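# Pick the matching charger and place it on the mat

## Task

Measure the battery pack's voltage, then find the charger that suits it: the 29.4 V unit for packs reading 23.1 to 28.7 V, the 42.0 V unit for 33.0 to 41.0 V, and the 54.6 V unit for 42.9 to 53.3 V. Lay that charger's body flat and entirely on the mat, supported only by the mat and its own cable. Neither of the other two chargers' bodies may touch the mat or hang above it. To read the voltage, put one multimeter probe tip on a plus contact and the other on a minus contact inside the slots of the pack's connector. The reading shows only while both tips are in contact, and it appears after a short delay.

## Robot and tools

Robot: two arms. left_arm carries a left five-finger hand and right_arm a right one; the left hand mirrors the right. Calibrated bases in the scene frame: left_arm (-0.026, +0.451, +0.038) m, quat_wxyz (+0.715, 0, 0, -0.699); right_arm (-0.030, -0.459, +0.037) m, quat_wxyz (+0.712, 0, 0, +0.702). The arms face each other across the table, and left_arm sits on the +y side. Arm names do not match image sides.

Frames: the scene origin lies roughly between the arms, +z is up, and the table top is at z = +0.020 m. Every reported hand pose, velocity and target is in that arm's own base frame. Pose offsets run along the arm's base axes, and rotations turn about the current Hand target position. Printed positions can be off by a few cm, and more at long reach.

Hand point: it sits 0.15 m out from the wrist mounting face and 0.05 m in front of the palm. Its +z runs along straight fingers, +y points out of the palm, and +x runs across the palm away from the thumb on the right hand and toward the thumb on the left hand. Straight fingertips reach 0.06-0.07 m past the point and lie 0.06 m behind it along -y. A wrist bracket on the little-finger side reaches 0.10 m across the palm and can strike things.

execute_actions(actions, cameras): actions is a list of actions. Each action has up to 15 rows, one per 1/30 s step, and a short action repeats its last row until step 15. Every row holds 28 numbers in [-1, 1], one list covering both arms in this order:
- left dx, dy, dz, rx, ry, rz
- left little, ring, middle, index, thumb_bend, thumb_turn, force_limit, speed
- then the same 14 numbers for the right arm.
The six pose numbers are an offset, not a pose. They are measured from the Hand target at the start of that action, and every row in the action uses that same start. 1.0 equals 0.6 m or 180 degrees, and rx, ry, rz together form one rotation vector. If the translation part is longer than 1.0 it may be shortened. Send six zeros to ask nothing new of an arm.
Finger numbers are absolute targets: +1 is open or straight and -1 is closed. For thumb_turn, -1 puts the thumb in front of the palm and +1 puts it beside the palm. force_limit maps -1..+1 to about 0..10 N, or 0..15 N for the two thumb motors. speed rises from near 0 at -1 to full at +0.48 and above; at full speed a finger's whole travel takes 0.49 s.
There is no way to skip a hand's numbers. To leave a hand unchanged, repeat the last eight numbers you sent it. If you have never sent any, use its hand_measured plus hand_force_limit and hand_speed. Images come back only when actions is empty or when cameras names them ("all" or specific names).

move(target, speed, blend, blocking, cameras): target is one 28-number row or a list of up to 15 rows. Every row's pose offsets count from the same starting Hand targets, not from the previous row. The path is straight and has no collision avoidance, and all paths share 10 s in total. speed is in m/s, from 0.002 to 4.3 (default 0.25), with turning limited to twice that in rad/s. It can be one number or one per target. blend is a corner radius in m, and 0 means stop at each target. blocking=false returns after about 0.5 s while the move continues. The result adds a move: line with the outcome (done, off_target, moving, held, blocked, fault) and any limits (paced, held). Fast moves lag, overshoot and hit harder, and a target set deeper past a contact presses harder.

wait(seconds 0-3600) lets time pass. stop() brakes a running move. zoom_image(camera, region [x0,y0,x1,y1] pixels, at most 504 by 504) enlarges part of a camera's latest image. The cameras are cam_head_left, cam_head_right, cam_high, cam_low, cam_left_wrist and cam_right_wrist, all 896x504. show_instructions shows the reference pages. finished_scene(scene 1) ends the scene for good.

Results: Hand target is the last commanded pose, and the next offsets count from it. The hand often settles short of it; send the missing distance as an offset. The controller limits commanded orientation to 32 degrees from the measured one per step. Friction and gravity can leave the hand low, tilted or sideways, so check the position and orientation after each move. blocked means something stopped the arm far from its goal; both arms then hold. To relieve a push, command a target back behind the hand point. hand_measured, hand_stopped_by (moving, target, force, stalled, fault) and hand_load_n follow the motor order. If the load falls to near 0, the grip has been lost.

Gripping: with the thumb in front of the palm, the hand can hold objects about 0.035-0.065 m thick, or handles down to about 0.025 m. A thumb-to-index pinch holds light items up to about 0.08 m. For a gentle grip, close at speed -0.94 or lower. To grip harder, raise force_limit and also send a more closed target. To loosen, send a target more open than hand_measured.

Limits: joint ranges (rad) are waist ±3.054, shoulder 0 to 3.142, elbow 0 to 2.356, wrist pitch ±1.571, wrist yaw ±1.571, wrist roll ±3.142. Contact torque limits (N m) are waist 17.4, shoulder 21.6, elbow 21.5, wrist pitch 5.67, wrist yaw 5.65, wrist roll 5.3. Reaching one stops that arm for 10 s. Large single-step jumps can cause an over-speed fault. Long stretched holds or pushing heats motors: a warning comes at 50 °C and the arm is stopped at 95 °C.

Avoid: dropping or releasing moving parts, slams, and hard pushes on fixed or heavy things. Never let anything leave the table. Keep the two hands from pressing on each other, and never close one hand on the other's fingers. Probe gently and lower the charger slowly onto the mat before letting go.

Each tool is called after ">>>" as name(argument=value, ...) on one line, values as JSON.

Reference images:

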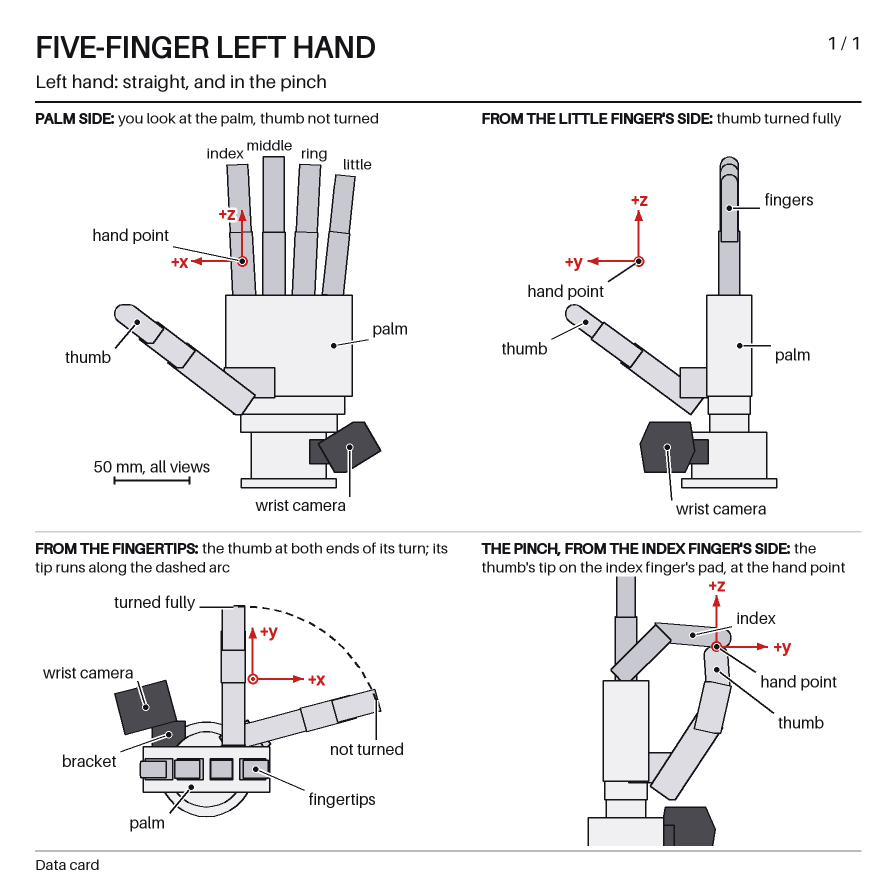

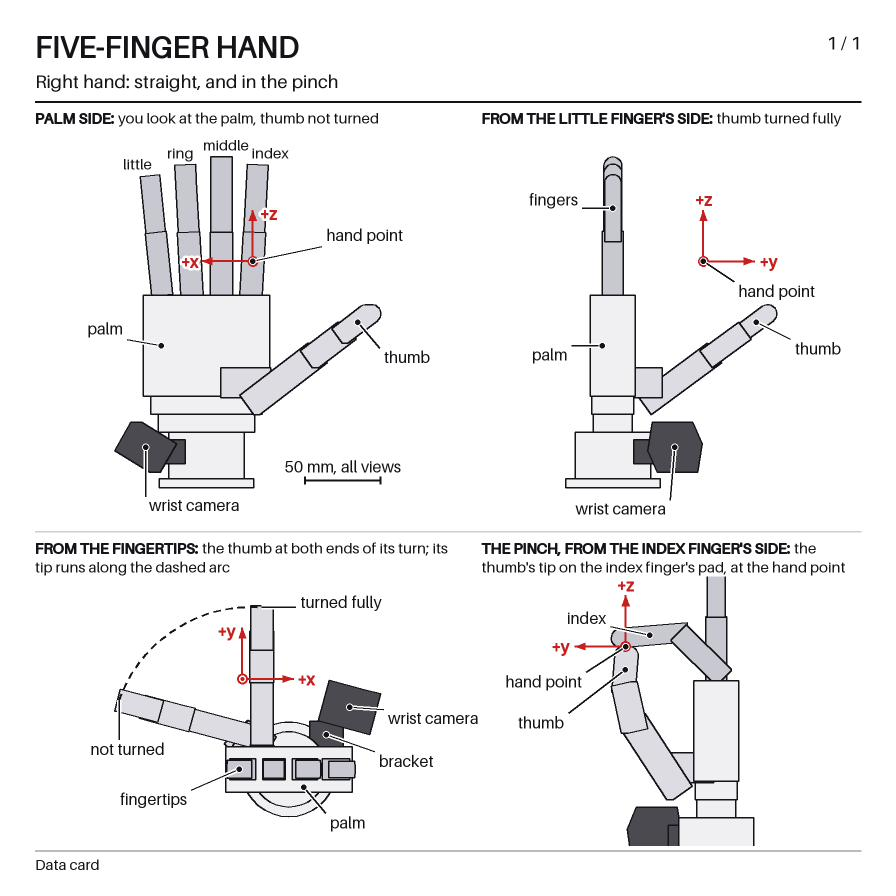

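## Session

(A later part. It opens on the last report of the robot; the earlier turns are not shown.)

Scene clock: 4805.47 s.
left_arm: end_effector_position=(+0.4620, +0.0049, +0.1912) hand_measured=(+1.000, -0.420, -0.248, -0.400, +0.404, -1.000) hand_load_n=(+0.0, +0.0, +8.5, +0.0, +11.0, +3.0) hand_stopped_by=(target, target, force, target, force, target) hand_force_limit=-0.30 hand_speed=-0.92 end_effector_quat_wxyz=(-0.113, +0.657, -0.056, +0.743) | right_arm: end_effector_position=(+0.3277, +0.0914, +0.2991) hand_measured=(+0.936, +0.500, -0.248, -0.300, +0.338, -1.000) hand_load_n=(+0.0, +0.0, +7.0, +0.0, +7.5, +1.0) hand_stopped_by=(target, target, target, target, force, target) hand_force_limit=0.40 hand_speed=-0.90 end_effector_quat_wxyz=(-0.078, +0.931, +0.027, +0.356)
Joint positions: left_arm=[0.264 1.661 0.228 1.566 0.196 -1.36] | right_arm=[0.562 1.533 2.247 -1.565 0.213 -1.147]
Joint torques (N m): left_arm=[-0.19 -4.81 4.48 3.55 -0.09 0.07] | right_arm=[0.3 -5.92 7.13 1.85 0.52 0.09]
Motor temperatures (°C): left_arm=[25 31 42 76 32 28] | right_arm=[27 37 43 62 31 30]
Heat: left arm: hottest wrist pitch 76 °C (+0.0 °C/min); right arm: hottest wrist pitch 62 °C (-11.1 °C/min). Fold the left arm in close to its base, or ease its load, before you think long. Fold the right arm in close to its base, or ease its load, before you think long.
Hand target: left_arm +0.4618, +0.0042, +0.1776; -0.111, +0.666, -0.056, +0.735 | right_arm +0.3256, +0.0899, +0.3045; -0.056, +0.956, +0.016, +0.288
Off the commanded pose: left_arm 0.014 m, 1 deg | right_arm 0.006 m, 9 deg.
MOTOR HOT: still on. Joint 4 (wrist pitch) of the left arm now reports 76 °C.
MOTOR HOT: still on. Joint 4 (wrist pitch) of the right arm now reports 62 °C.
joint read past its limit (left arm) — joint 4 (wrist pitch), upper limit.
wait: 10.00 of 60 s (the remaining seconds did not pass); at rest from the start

>>> wait(seconds=30)

>>> wait(seconds=30)

>>> move(target=[[0,0,0,0,0,0,1,-0.42,-0.25,-0.40,0.31,-1,-0.3,-0.92, 0.099,-0.1163,-0.0075,0.0516,-0.3751,0.1276,1,0.5,-0.25,-0.3,0.31,-1,0.4,-0.9],[0,0,0,0,0,0,1,-0.42,-0.25,-0.40,0.31,-1,-0.3,-0.92, 0.1523,-0.163,-0.1075,0.0516,-0.3751,0.1276,1,0.5,-0.25,-0.3,0.31,-1,0.4,-0.9]], speed=[0.2, 0.1], blend=0.01, cameras=["cam_high", "cam_low", "cam_head_left"])

>>> zoom_image(camera="cam_high", region=[430, 130, 500, 200])

>>> zoom_image(camera="cam_low", region=[400, 0, 540, 80])

>>> zoom_image(camera="cam_head_left", region=[300, 200, 400, 290])

Scene clock: 4824.37 s.
left_arm: end_effector_position=(+0.4620, +0.0049, +0.1912) hand_measured=(+1.000, -0.420, -0.248, -0.400, +0.404, -1.000) hand_load_n=(+0.0, +0.0, +9.0, +0.0, +11.0, +3.0) hand_stopped_by=(target, target, force, target, force, target) hand_force_limit=-0.30 hand_speed=-0.92 end_effector_quat_wxyz=(-0.113, +0.657, -0.056, +0.743) | right_arm: end_effector_position=(+0.3277, +0.0914, +0.2991) hand_measured=(+0.936, +0.500, -0.248, -0.300, +0.338, -1.000) hand_load_n=(+0.0, +0.0, +7.0, +0.0, +7.5, +1.0) hand_stopped_by=(target, target, target, target, force, target) hand_force_limit=0.40 hand_speed=-0.90 end_effector_quat_wxyz=(-0.078, +0.931, +0.027, +0.356)
Joint positions: left_arm=[0.264 1.661 0.228 1.566 0.196 -1.36] | right_arm=[0.562 1.533 2.247 -1.565 0.213 -1.147]
Joint torques (N m): left_arm=[-0.37 -4.78 4.31 3.55 -0.06 0.06] | right_arm=[0.32 -5.92 7.17 1.84 0.53 0.08]
Motor temperatures (°C): left_arm=[25 31 41 77 32 28] | right_arm=[27 37 42 61 31 30]
Heat: left arm: hottest wrist pitch 77 °C (+1.0 °C/min); right arm: hottest wrist pitch 61 °C (-5.1 °C/min). Fold the left arm in close to its base, or ease its load, before you think long. Fold the right arm in close to its base, or ease its load, before you think long.
Hand target: left_arm +0.4618, +0.0042, +0.1776; -0.111, +0.666, -0.056, +0.735 | right_arm +0.3256, +0.0899, +0.3045; -0.056, +0.956, +0.016, +0.288
Off the commanded pose: left_arm 0.014 m, 1 deg | right_arm 0.006 m, 9 deg.
MOTOR HOT: still on. Joint 4 (wrist pitch) of the left arm now reports 77 °C.
MOTOR HOT: still on. Joint 4 (wrist pitch) of the right arm now reports 61 °C.
joint read past its limit (left arm) — joint 4 (wrist pitch), upper limit.
wait: 10.00 of 30 s (the remaining seconds did not pass); at rest from the start

Scene clock: 4834.37 s.
left_arm: end_effector_position=(+0.4620, +0.0049, +0.1912) hand_measured=(+1.000, -0.420, -0.248, -0.400, +0.404, -1.000) hand_load_n=(+0.5, +0.0, +8.5, +0.0, +10.5, +3.0) hand_stopped_by=(target, target, force, target, force, target) hand_force_limit=-0.30 hand_speed=-0.92 end_effector_quat_wxyz=(-0.113, +0.657, -0.056, +0.743) | right_arm: end_effector_position=(+0.3277, +0.0914, +0.2991) hand_measured=(+0.936, +0.500, -0.248, -0.300, +0.338, -1.000) hand_load_n=(+0.0, +0.0, +7.0, +0.0, +7.5, +1.0) hand_stopped_by=(target, target, target, target, force, target) hand_force_limit=0.40 hand_speed=-0.90 end_effector_quat_wxyz=(-0.078, +0.931, +0.027, +0.356)
Joint positions: left_arm=[0.264 1.661 0.228 1.566 0.196 -1.36] | right_arm=[0.562 1.533 2.247 -1.565 0.213 -1.147]
Joint torques (N m): left_arm=[-0.24 -4.85 4.43 3.58 -0.12 0.03] | right_arm=[0.32 -5.91 7.17 1.85 0.52 0.1]
Motor temperatures (°C): left_arm=[25 31 41 77 32 28] | right_arm=[27 38 42 61 31 30]
Heat: left arm: hottest wrist pitch 77 °C (+1.0 °C/min); right arm: hottest wrist pitch 61 °C (-3.0 °C/min). Fold the left arm in close to its base, or ease its load, before you think long. Fold the right arm in close to its base, or ease its load, before you think long.
Hand target: left_arm +0.4618, +0.0042, +0.1776; -0.111, +0.666, -0.056, +0.735 | right_arm +0.3256, +0.0899, +0.3045; -0.056, +0.956, +0.016, +0.288
Off the commanded pose: left_arm 0.014 m, 1 deg | right_arm 0.006 m, 9 deg.
MOTOR HOT: still on. Joint 4 (wrist pitch) of the left arm now reports 77 °C.
MOTOR HOT: still on. Joint 4 (wrist pitch) of the right arm now reports 61 °C.
joint read past its limit (left arm) — joint 4 (wrist pitch), upper limit.
wait: 10.00 of 30 s (the remaining seconds did not pass); at rest by 0.17 s

Scene clock: 4838.60 s.
left_arm: end_effector_position=(+0.4620, +0.0049, +0.1912) hand_measured=(+1.000, -0.420, -0.248, -0.400, +0.404, -1.000) hand_load_n=(+0.0, +0.0, +8.5, +0.0, +11.0, +3.0) hand_stopped_by=(target, target, force, target, force, target) hand_force_limit=-0.30 hand_speed=-0.92 end_effector_quat_wxyz=(-0.113, +0.657, -0.056, +0.743) | right_arm: end_effector_position=(+0.4179, -0.0080, +0.2450) hand_measured=(+0.936, +0.500, -0.248, -0.300, +0.338, -1.000) hand_load_n=(+0.0, +0.0, +7.0, +0.0, +8.0, +1.0) hand_stopped_by=(target, target, target, target, force, target) hand_force_limit=0.40 hand_speed=-0.90 end_effector_quat_wxyz=(-0.160, +0.604, +0.204, +0.753)
Joint positions: left_arm=[0.264 1.661 0.228 1.566 0.196 -1.36] | right_arm=[-0.513 1.163 0.281 1.245 -1.018 -1.373]
Joint torques (N m): left_arm=[-0.24 -4.7 4.41 3.62 -0.07 0.08] | right_arm=[-0.22 -2.45 6.83 2.28 0.36 0.06]
Motor temperatures (°C): left_arm=[25 31 41 77 32 28] | right_arm=[27 37 42 63 31 30]
Heat: left arm: hottest wrist pitch 77 °C (+1.0 °C/min); right arm: hottest wrist pitch 63 °C (-1.0 °C/min). Fold the left arm in close to its base, or ease its load, before you think long. Fold the right arm in close to its base, or ease its load, before you think long.
Hand target: left_arm +0.4618, +0.0042, +0.1776; -0.111, +0.666, -0.056, +0.735 | right_arm +0.4170, -0.0080, +0.2401; -0.163, +0.607, +0.201, +0.751
Off the commanded pose: left_arm 0.014 m, 1 deg | right_arm 0.005 m, 1 deg.
MOTOR HOT: still on. Joint 4 (wrist pitch) of the left arm now reports 77 °C.
MOTOR HOT: still on. Joint 4 (wrist pitch) of the right arm now reports 63 °C.
joint read past its limit (left arm) — joint 4 (wrist pitch), upper limit.
joint sent to its limit (left arm) — joint 4 (wrist pitch), upper limit. The joint targets still meet the commanded pose.
move: done
Images, in order (width x height): cam_head_left 896x504, cam_high 896x504, cam_low 896x504.

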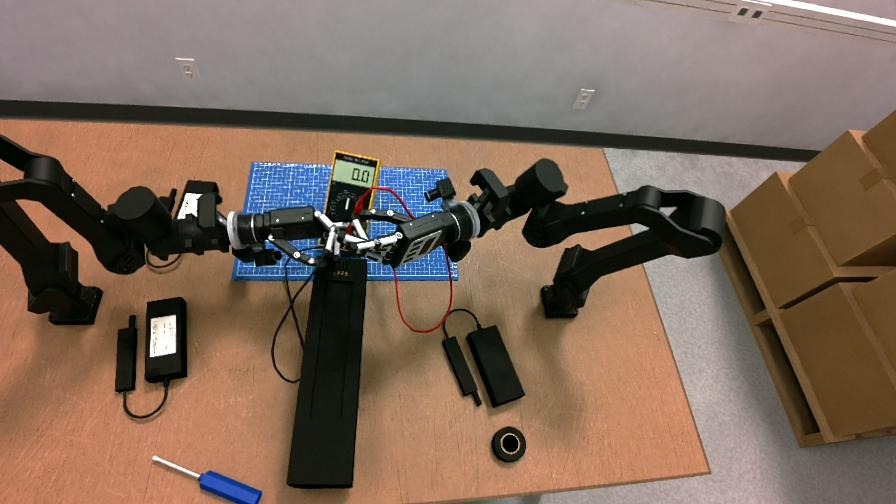

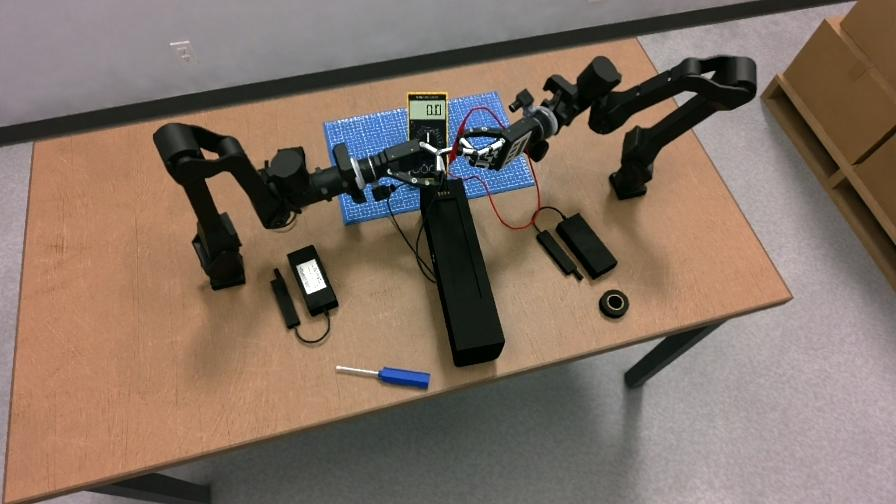

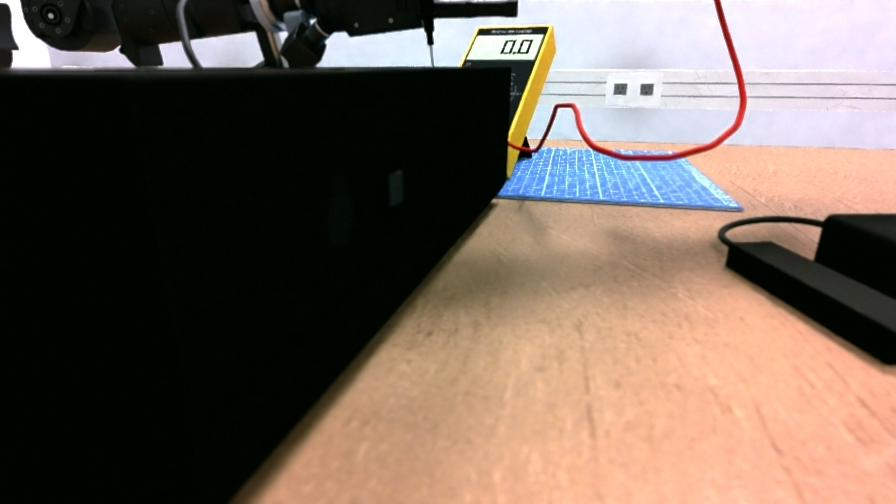

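Scaled by 7.200 from the camera's image (finer frame: 1280x720).

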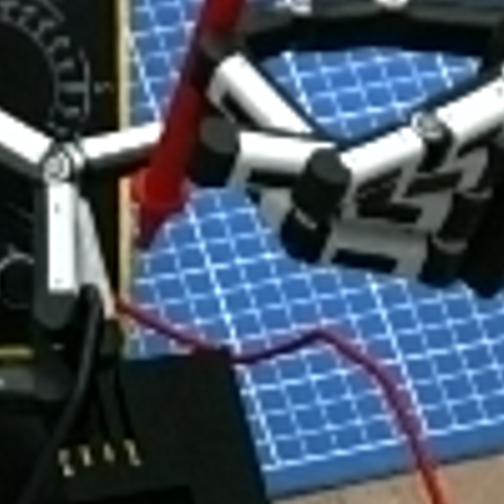

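Scaled by 3.600 from the camera's image (finer frame: 1280x720).

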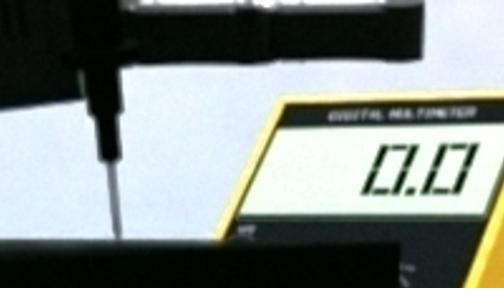

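Scaled by 5.040 from the camera's image (finer frame: 1280x720).

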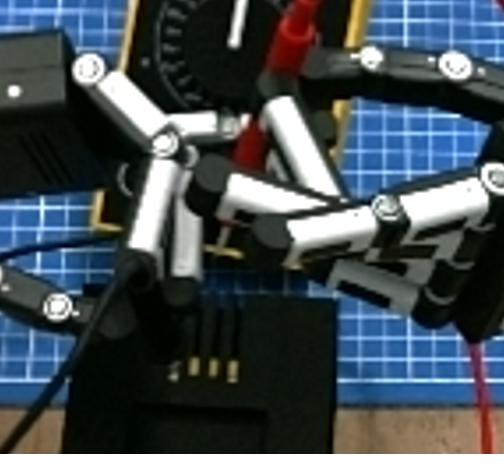

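>>> move(target=[[0,0,0,0,0,0,1,-0.42,-0.25,-0.40,0.31,-1,-0.3,-0.92, -0.0017,0.0217,0,0,0,0,1,0.5,-0.25,-0.3,0.31,-1,0.4,-0.9],[0,0,0,0,0,0,1,-0.42,-0.25,-0.40,0.31,-1,-0.3,-0.92, -0.0017,0.0217,-0.06,0,0,0,1,0.5,-0.25,-0.3,0.31,-1,0.4,-0.9]], speed=[0.08, 0.06], cameras=["cam_high", "cam_low", "cam_head_left"])

>>> zoom_image(camera="cam_high", region=[430, 130, 500, 200])

>>> zoom_image(camera="cam_low", region=[400, 0, 540, 80])

>>> zoom_image(camera="cam_head_left", region=[300, 200, 400, 290])

Scene clock: 4852.17 s.
left_arm: end_effector_position=(+0.4620, +0.0049, +0.1912) hand_measured=(+1.000, -0.420, -0.248, -0.400, +0.404, -1.000) hand_load_n=(+0.0, +0.0, +8.5, -0.5, +10.5, +2.5) hand_stopped_by=(target, target, force, target, force, target) hand_force_limit=-0.30 hand_speed=-0.92 end_effector_quat_wxyz=(-0.113, +0.657, -0.056, +0.743) | right_arm: end_effector_position=(+0.4167, +0.0052, +0.2078) hand_measured=(+0.936, +0.500, -0.248, -0.300, +0.338, -1.000) hand_load_n=(+0.0, +0.0, +7.0, +0.0, +7.5, +1.0) hand_stopped_by=(target, target, target, target, force, target) hand_force_limit=0.40 hand_speed=-0.90 end_effector_quat_wxyz=(-0.161, +0.605, +0.205, +0.752)
Joint positions: left_arm=[0.264 1.661 0.228 1.566 0.196 -1.36] | right_arm=[-0.455 1.323 0.172 1.481 -0.967 -1.411]
Joint torques (N m): left_arm=[-0.28 -4.79 4.35 3.54 -0.12 0.02] | right_arm=[0.18 -2.59 5.7 2.39 0.56 0.07]
Motor temperatures (°C): left_arm=[25 31 41 77 32 28] | right_arm=[27 36 42 66 31 30]
Heat: left arm: hottest wrist pitch 77 °C (+1.0 °C/min); right arm: hottest wrist pitch 66 °C (+4.1 °C/min). Fold the left arm in close to its base, or ease its load, before you think long. Fold the right arm in close to its base, or ease its load, before you think long.
Hand target: left_arm +0.4618, +0.0042, +0.1776; -0.111, +0.666, -0.056, +0.735 | right_arm +0.4160, +0.0052, +0.2041; -0.163, +0.607, +0.201, +0.751
Off the commanded pose: left_arm 0.014 m, 1 deg | right_arm 0.004 m, 1 deg.
MOTOR HOT: still on. Joint 4 (wrist pitch) of the left arm now reports 77 °C.
MOTOR HOT: still on. Joint 4 (wrist pitch) of the right arm now reports 66 °C.
joint read past its limit (left arm) — joint 4 (wrist pitch), upper limit.
joint sent to its limit (left arm) — joint 4 (wrist pitch), upper limit. The joint targets still meet the commanded pose.
move: done
Images, in order (width x height): cam_head_left 896x504, cam_high 896x504, cam_low 896x504.

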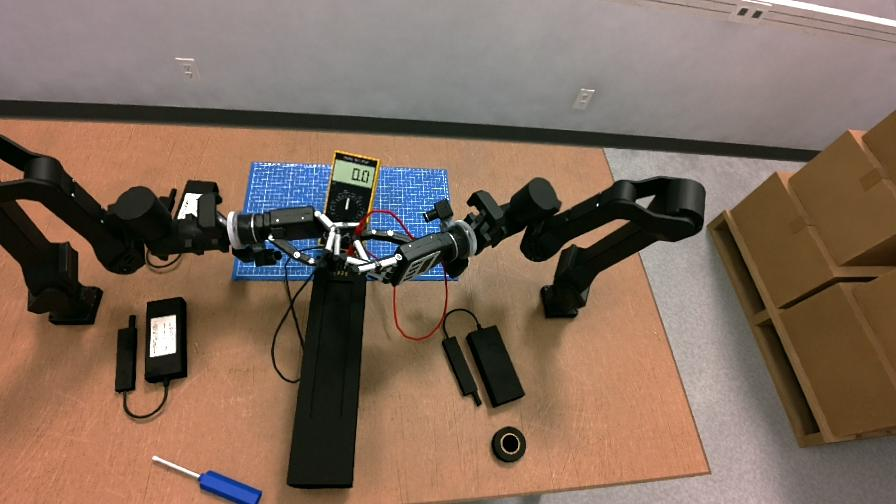

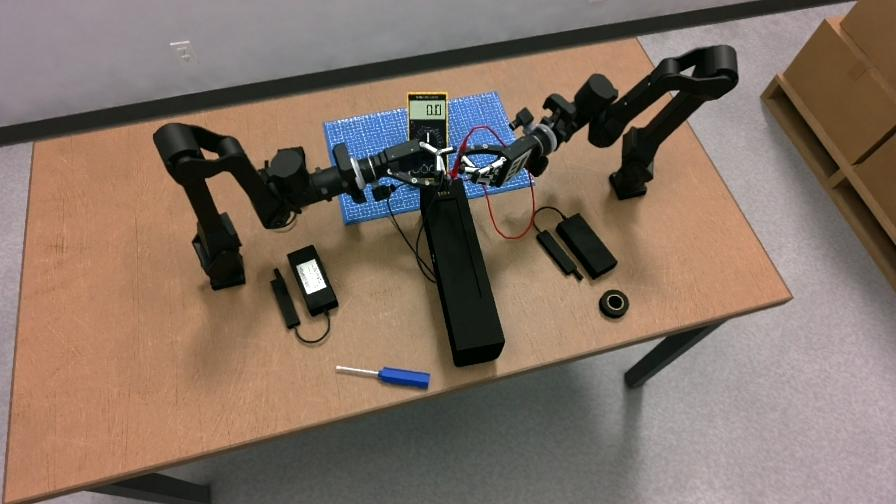

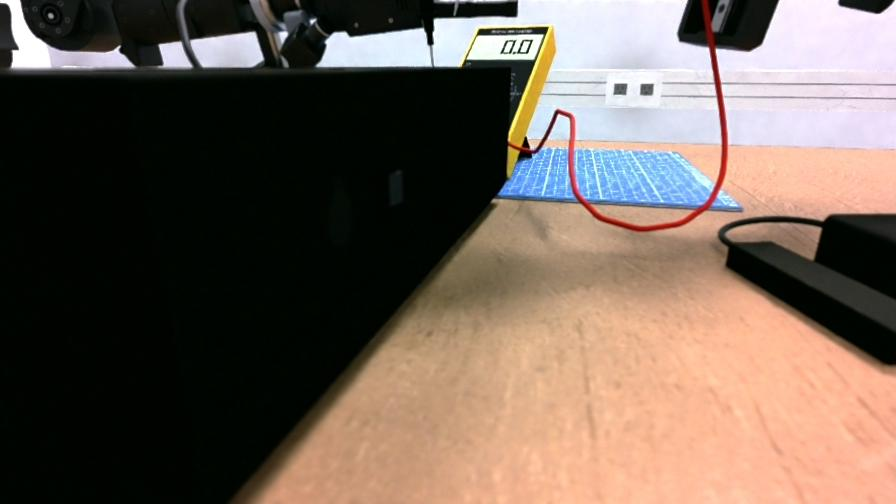

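Scaled by 7.200 from the camera's image (finer frame: 1280x720).

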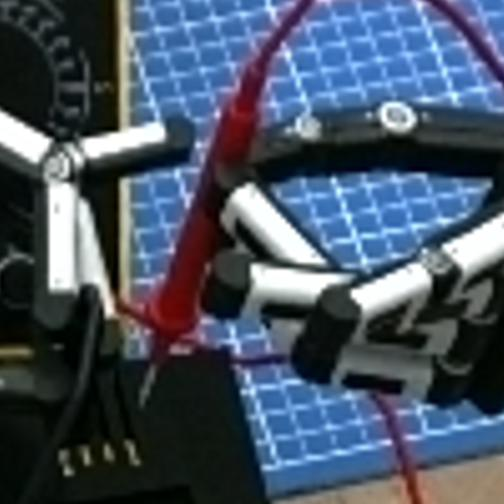

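Scaled by 3.600 from the camera's image (finer frame: 1280x720).

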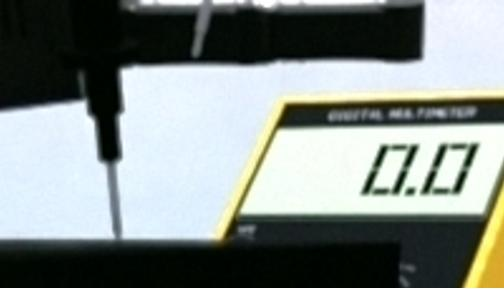

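Scaled by 5.040 from the camera's image (finer frame: 1280x720).

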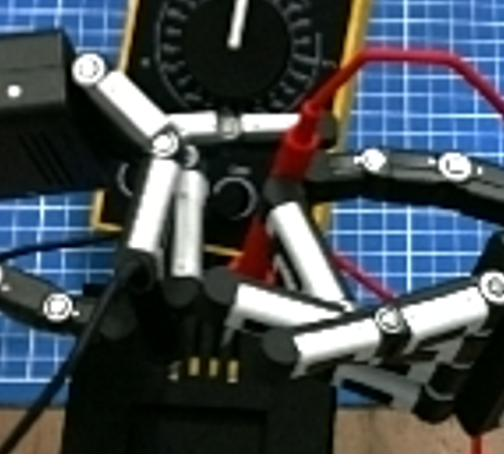

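>>> zoom_image(camera="cam_head_left", region=[325, 240, 365, 280])

>>> zoom_image(camera="cam_high", region=[430, 165, 470, 205])

>>> zoom_image(camera="cam_low", region=[420, 0, 480, 70])

Scaled by 12.600 from the camera's image (finer frame: 1280x720).

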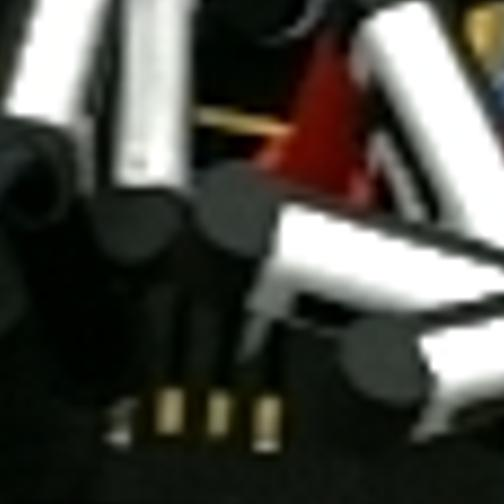

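Scaled by 12.600 from the camera's image (finer frame: 1280x720).

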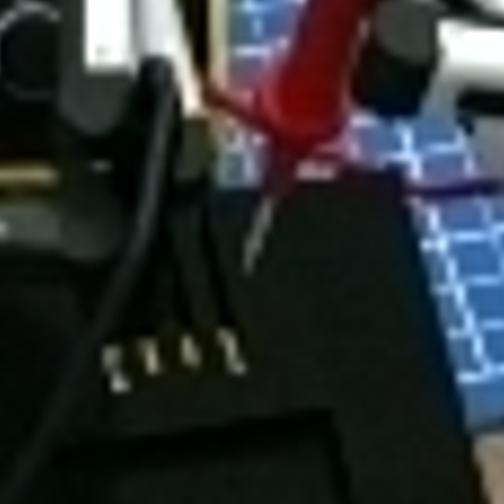

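Scaled by 7.200 from the camera's image (finer frame: 1280x720).

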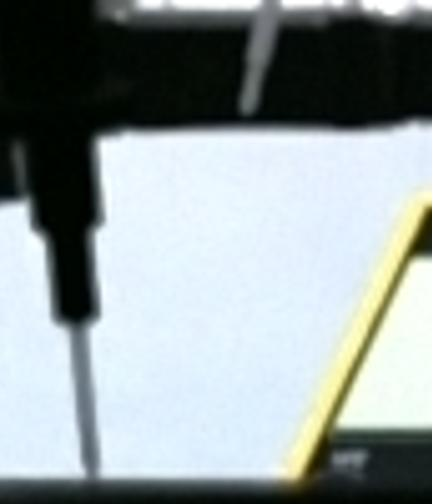

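>>> move(target=[[0,0,0,0,0,0,1,-0.42,-0.25,-0.40,0.31,-1,-0.3,-0.92, -0.0017,-0.0267,0,0,0,0,1,0.5,-0.25,-0.3,0.31,-1,0.4,-0.9],[0,0,0,0,0,0,1,-0.42,-0.25,-0.40,0.31,-1,-0.3,-0.92, -0.0017,-0.0267,-0.0417,0,0,0,1,0.5,-0.25,-0.3,0.31,-1,0.4,-0.9]], speed=[0.06, 0.05], cameras=["cam_high", "cam_low", "cam_head_left"])

>>> zoom_image(camera="cam_low", region=[420, 0, 480, 70])

>>> zoom_image(camera="cam_head_left", region=[325, 240, 365, 280])

>>> zoom_image(camera="cam_high", region=[430, 165, 470, 205])

Scene clock: 4874.63 s.
left_arm: end_effector_position=(+0.4620, +0.0049, +0.1912) hand_measured=(+1.000, -0.420, -0.248, -0.400, +0.404, -1.000) hand_load_n=(+0.0, +0.0, +9.0, +0.0, +11.0, +3.0) hand_stopped_by=(target, target, force, target, force, target) hand_force_limit=-0.30 hand_speed=-0.92 end_effector_quat_wxyz=(-0.113, +0.657, -0.056, +0.743) | right_arm: end_effector_position=(+0.4155, -0.0110, +0.1819) hand_measured=(+0.936, +0.500, -0.248, -0.300, +0.338, -1.000) hand_load_n=(+0.0, +0.0, +6.5, +0.0, +7.5, +1.0) hand_stopped_by=(target, target, target, target, force, target) hand_force_limit=0.40 hand_speed=-0.90 end_effector_quat_wxyz=(-0.158, +0.621, +0.202, +0.740)
Joint positions: left_arm=[0.264 1.661 0.228 1.566 0.196 -1.36] | right_arm=[-0.53 1.438 0.159 1.57 -1.036 -1.422]
Joint torques (N m): left_arm=[-0.13 -4.86 4.39 3.55 -0.06 0.12] | right_arm=[0.26 -2.83 5.01 2.29 0.62 -0.15]
Motor temperatures (°C): left_arm=[25 31 41 77 32 28] | right_arm=[27 35 41 72 31 30]
Heat: left arm: hottest wrist pitch 77 °C (+1.0 °C/min); right arm: hottest wrist pitch 72 °C (+11.1 °C/min). Fold the left arm in close to its base, or ease its load, before you think long. Fold the right arm in close to its base, or ease its load, before you think long.
Hand target: left_arm +0.4618, +0.0042, +0.1776; -0.111, +0.666, -0.056, +0.735 | right_arm +0.4150, -0.0111, +0.1790; -0.163, +0.607, +0.201, +0.751
Off the commanded pose: left_arm 0.014 m, 1 deg | right_arm 0.003 m, 2 deg.
MOTOR HOT: still on. Joint 4 (wrist pitch) of the left arm now reports 77 °C.
MOTOR HOT: still on. Joint 4 (wrist pitch) of the right arm now reports 72 °C.
joint read past its limit (left arm) — joint 4 (wrist pitch), upper limit.
joint sent to its limit (left arm) — joint 4 (wrist pitch), upper limit. The joint targets still meet the commanded pose.
joint sent to its limit (right arm) — joint 4 (wrist pitch), upper limit. The joint targets still meet the commanded pose.
move: done
Images, in order (width x height): cam_head_left 896x504, cam_high 896x504, cam_low 896x504.

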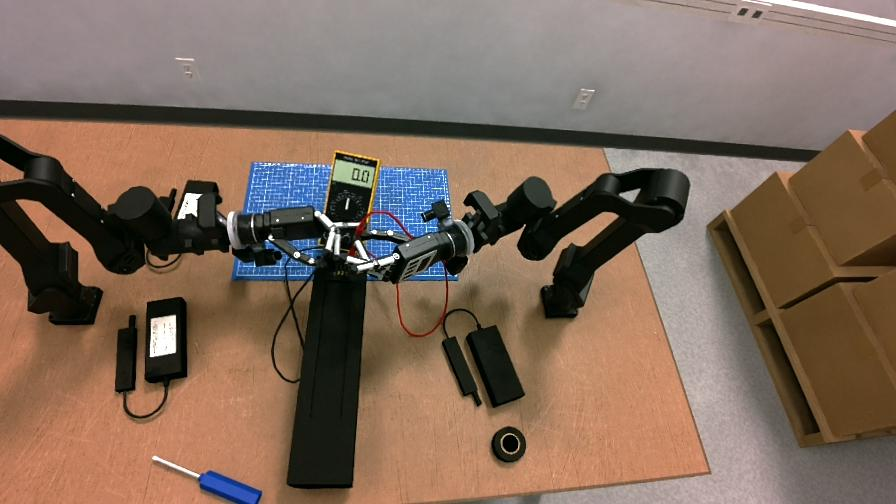

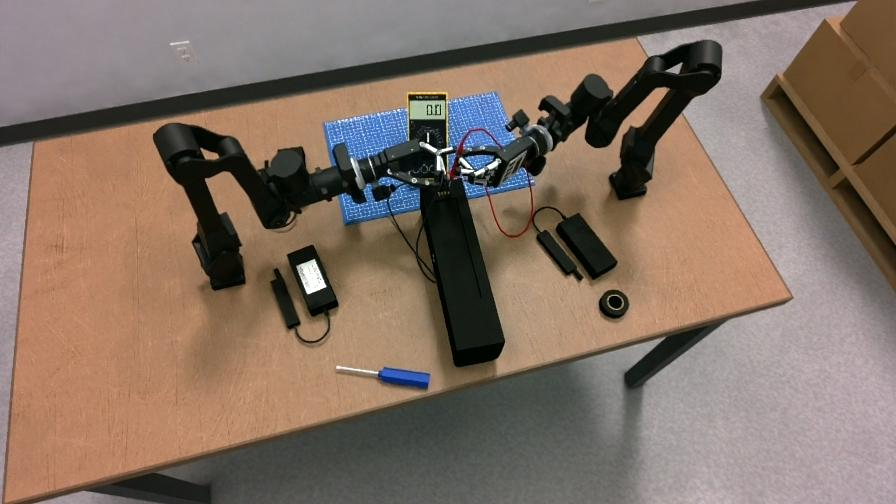

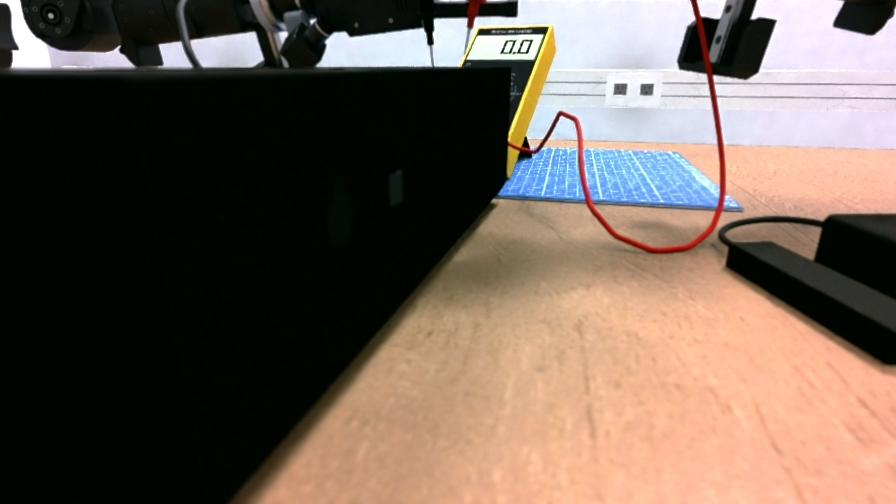

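Scaled by 7.200 from the camera's image (finer frame: 1280x720).

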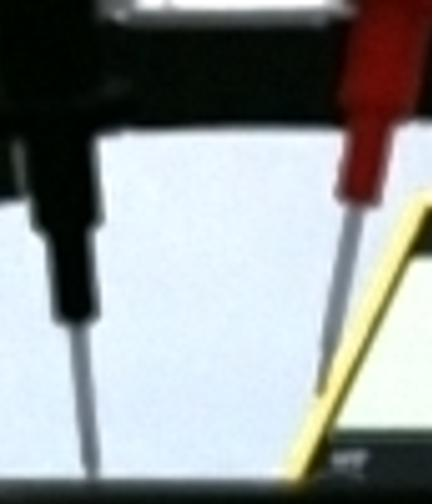

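Scaled by 12.600 from the camera's image (finer frame: 1280x720).

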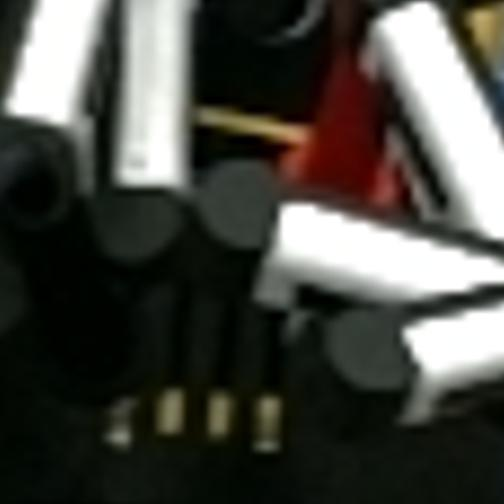

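Scaled by 12.600 from the camera's image (finer frame: 1280x720).

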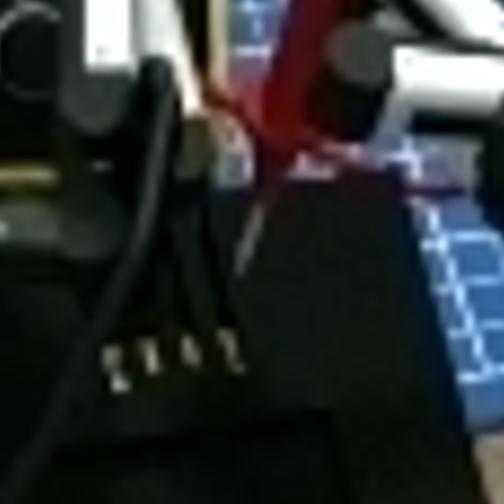

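>>> move(target=[[0,0,0,0,0,0,1,-0.42,-0.25,-0.40,0.31,-1,-0.3,-0.92, 0.0025,0.01,0,0,0,0,1,0.5,-0.25,-0.3,0.31,-1,0.4,-0.9],[0,0,0,0,0,0,1,-0.42,-0.25,-0.40,0.31,-1,-0.3,-0.92, 0.0025,0.01,-0.0117,0,0,0,1,0.5,-0.25,-0.3,0.31,-1,0.4,-0.9]], speed=[0.05, 0.03], cameras=["cam_high", "cam_low", "cam_head_left"])

>>> zoom_image(camera="cam_low", region=[420, 0, 480, 70])

>>> zoom_image(camera="cam_head_left", region=[325, 240, 365, 280])

>>> zoom_image(camera="cam_high", region=[430, 165, 470, 205])

Scene clock: 4888.27 s.
left_arm: end_effector_position=(+0.4620, +0.0049, +0.1912) hand_measured=(+1.000, -0.420, -0.248, -0.400, +0.404, -1.000) hand_load_n=(+0.0, +0.0, +8.5, +0.0, +10.5, +3.0) hand_stopped_by=(target, target, force, target, force, target) hand_force_limit=-0.30 hand_speed=-0.92 end_effector_quat_wxyz=(-0.113, +0.657, -0.056, +0.743) | right_arm: end_effector_position=(+0.4171, -0.0050, +0.1750) hand_measured=(+0.936, +0.500, -0.248, -0.300, +0.338, -1.000) hand_load_n=(+0.0, +0.0, +7.0, +0.0, +7.5, +1.0) hand_stopped_by=(target, target, target, target, force, target) hand_force_limit=0.40 hand_speed=-0.90 end_effector_quat_wxyz=(-0.158, +0.624, +0.202, +0.738)
Joint positions: left_arm=[0.264 1.661 0.228 1.566 0.196 -1.36] | right_arm=[-0.495 1.453 0.146 1.57 -1.004 -1.451]
Joint torques (N m): left_arm=[-0.27 -4.9 4.42 3.54 -0.07 0.09] | right_arm=[0.32 -2.81 4.85 2.38 0.55 -0.15]
Motor temperatures (°C): left_arm=[25 31 41 77 32 28] | right_arm=[27 34 40 73 31 30]
Heat: left arm: hottest wrist pitch 77 °C (+0.0 °C/min); right arm: hottest wrist pitch 73 °C (+12.1 °C/min). Fold the left arm in close to its base, or ease its load, before you think long. Fold the right arm in close to its base, or ease its load, before you think long.
Hand target: left_arm +0.4618, +0.0042, +0.1776; -0.111, +0.666, -0.056, +0.735 | right_arm +0.4164, -0.0049, +0.1719; -0.163, +0.608, +0.201, +0.751
Off the commanded pose: left_arm 0.014 m, 1 deg | right_arm 0.003 m, 2 deg.
MOTOR HOT: still on. Joint 4 (wrist pitch) of the left arm now reports 77 °C.
MOTOR HOT: still on. Joint 4 (wrist pitch) of the right arm now reports 73 °C.
joint read past its limit (left arm) — joint 4 (wrist pitch), upper limit.
joint sent to its limit (left arm) — joint 4 (wrist pitch), upper limit. The joint targets still meet the commanded pose.
joint sent to its limit (right arm) — joint 4 (wrist pitch), upper limit. The joint targets are off in orientation, not in position.
move: done
Images, in order (width x height): cam_head_left 896x504, cam_high 896x504, cam_low 896x504.

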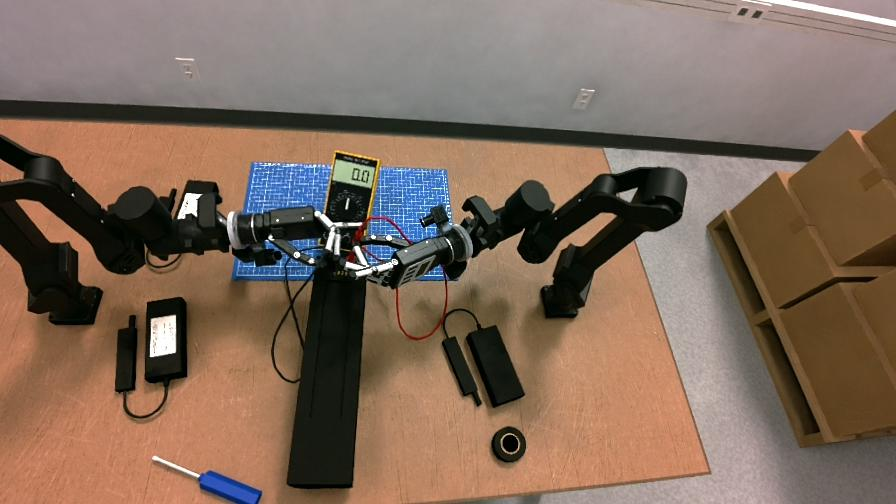

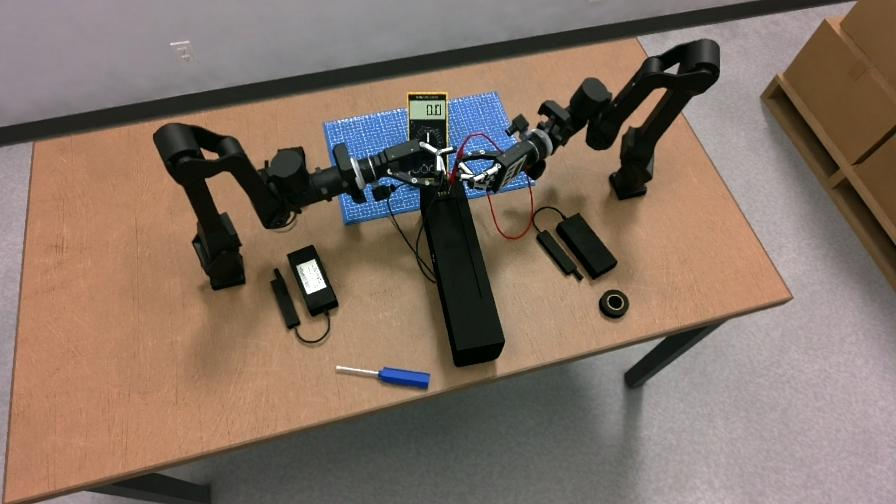

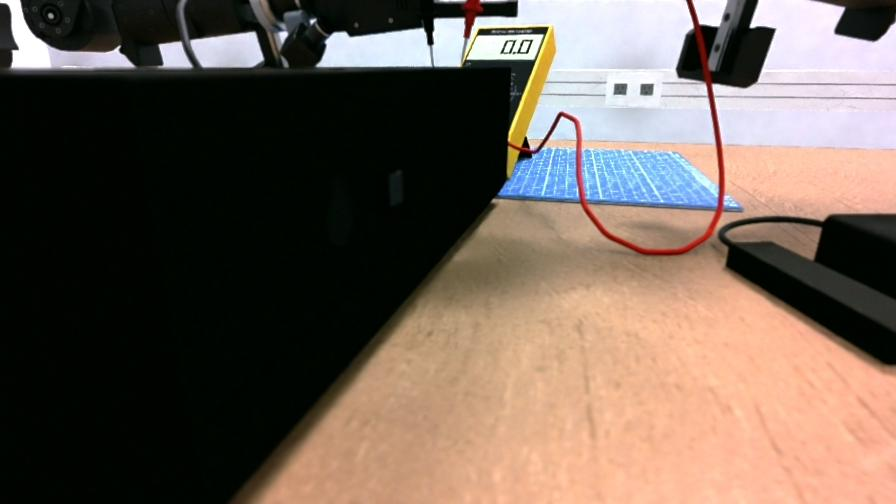

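Scaled by 7.200 from the camera's image (finer frame: 1280x720).

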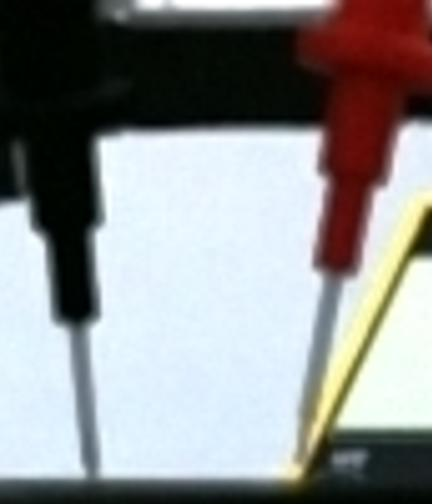

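Scaled by 12.600 from the camera's image (finer frame: 1280x720).

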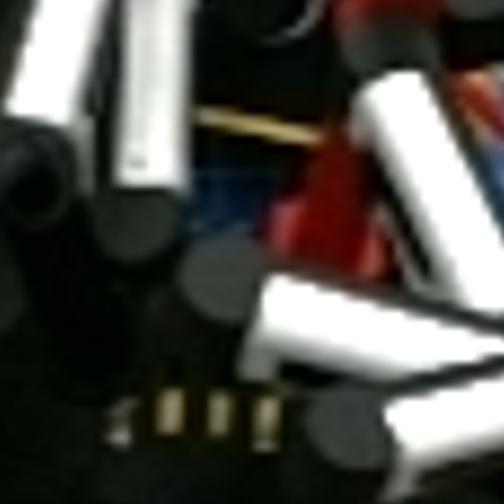

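Scaled by 12.600 from the camera's image (finer frame: 1280x720).

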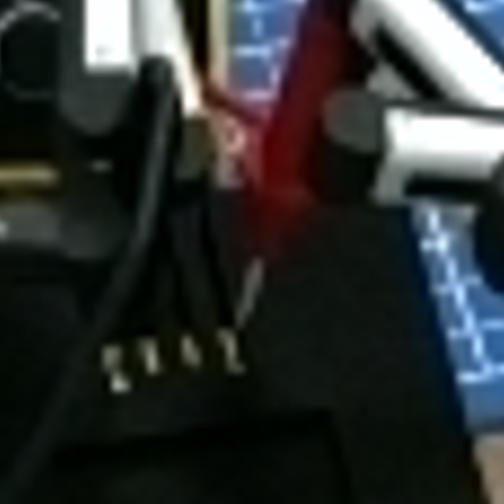

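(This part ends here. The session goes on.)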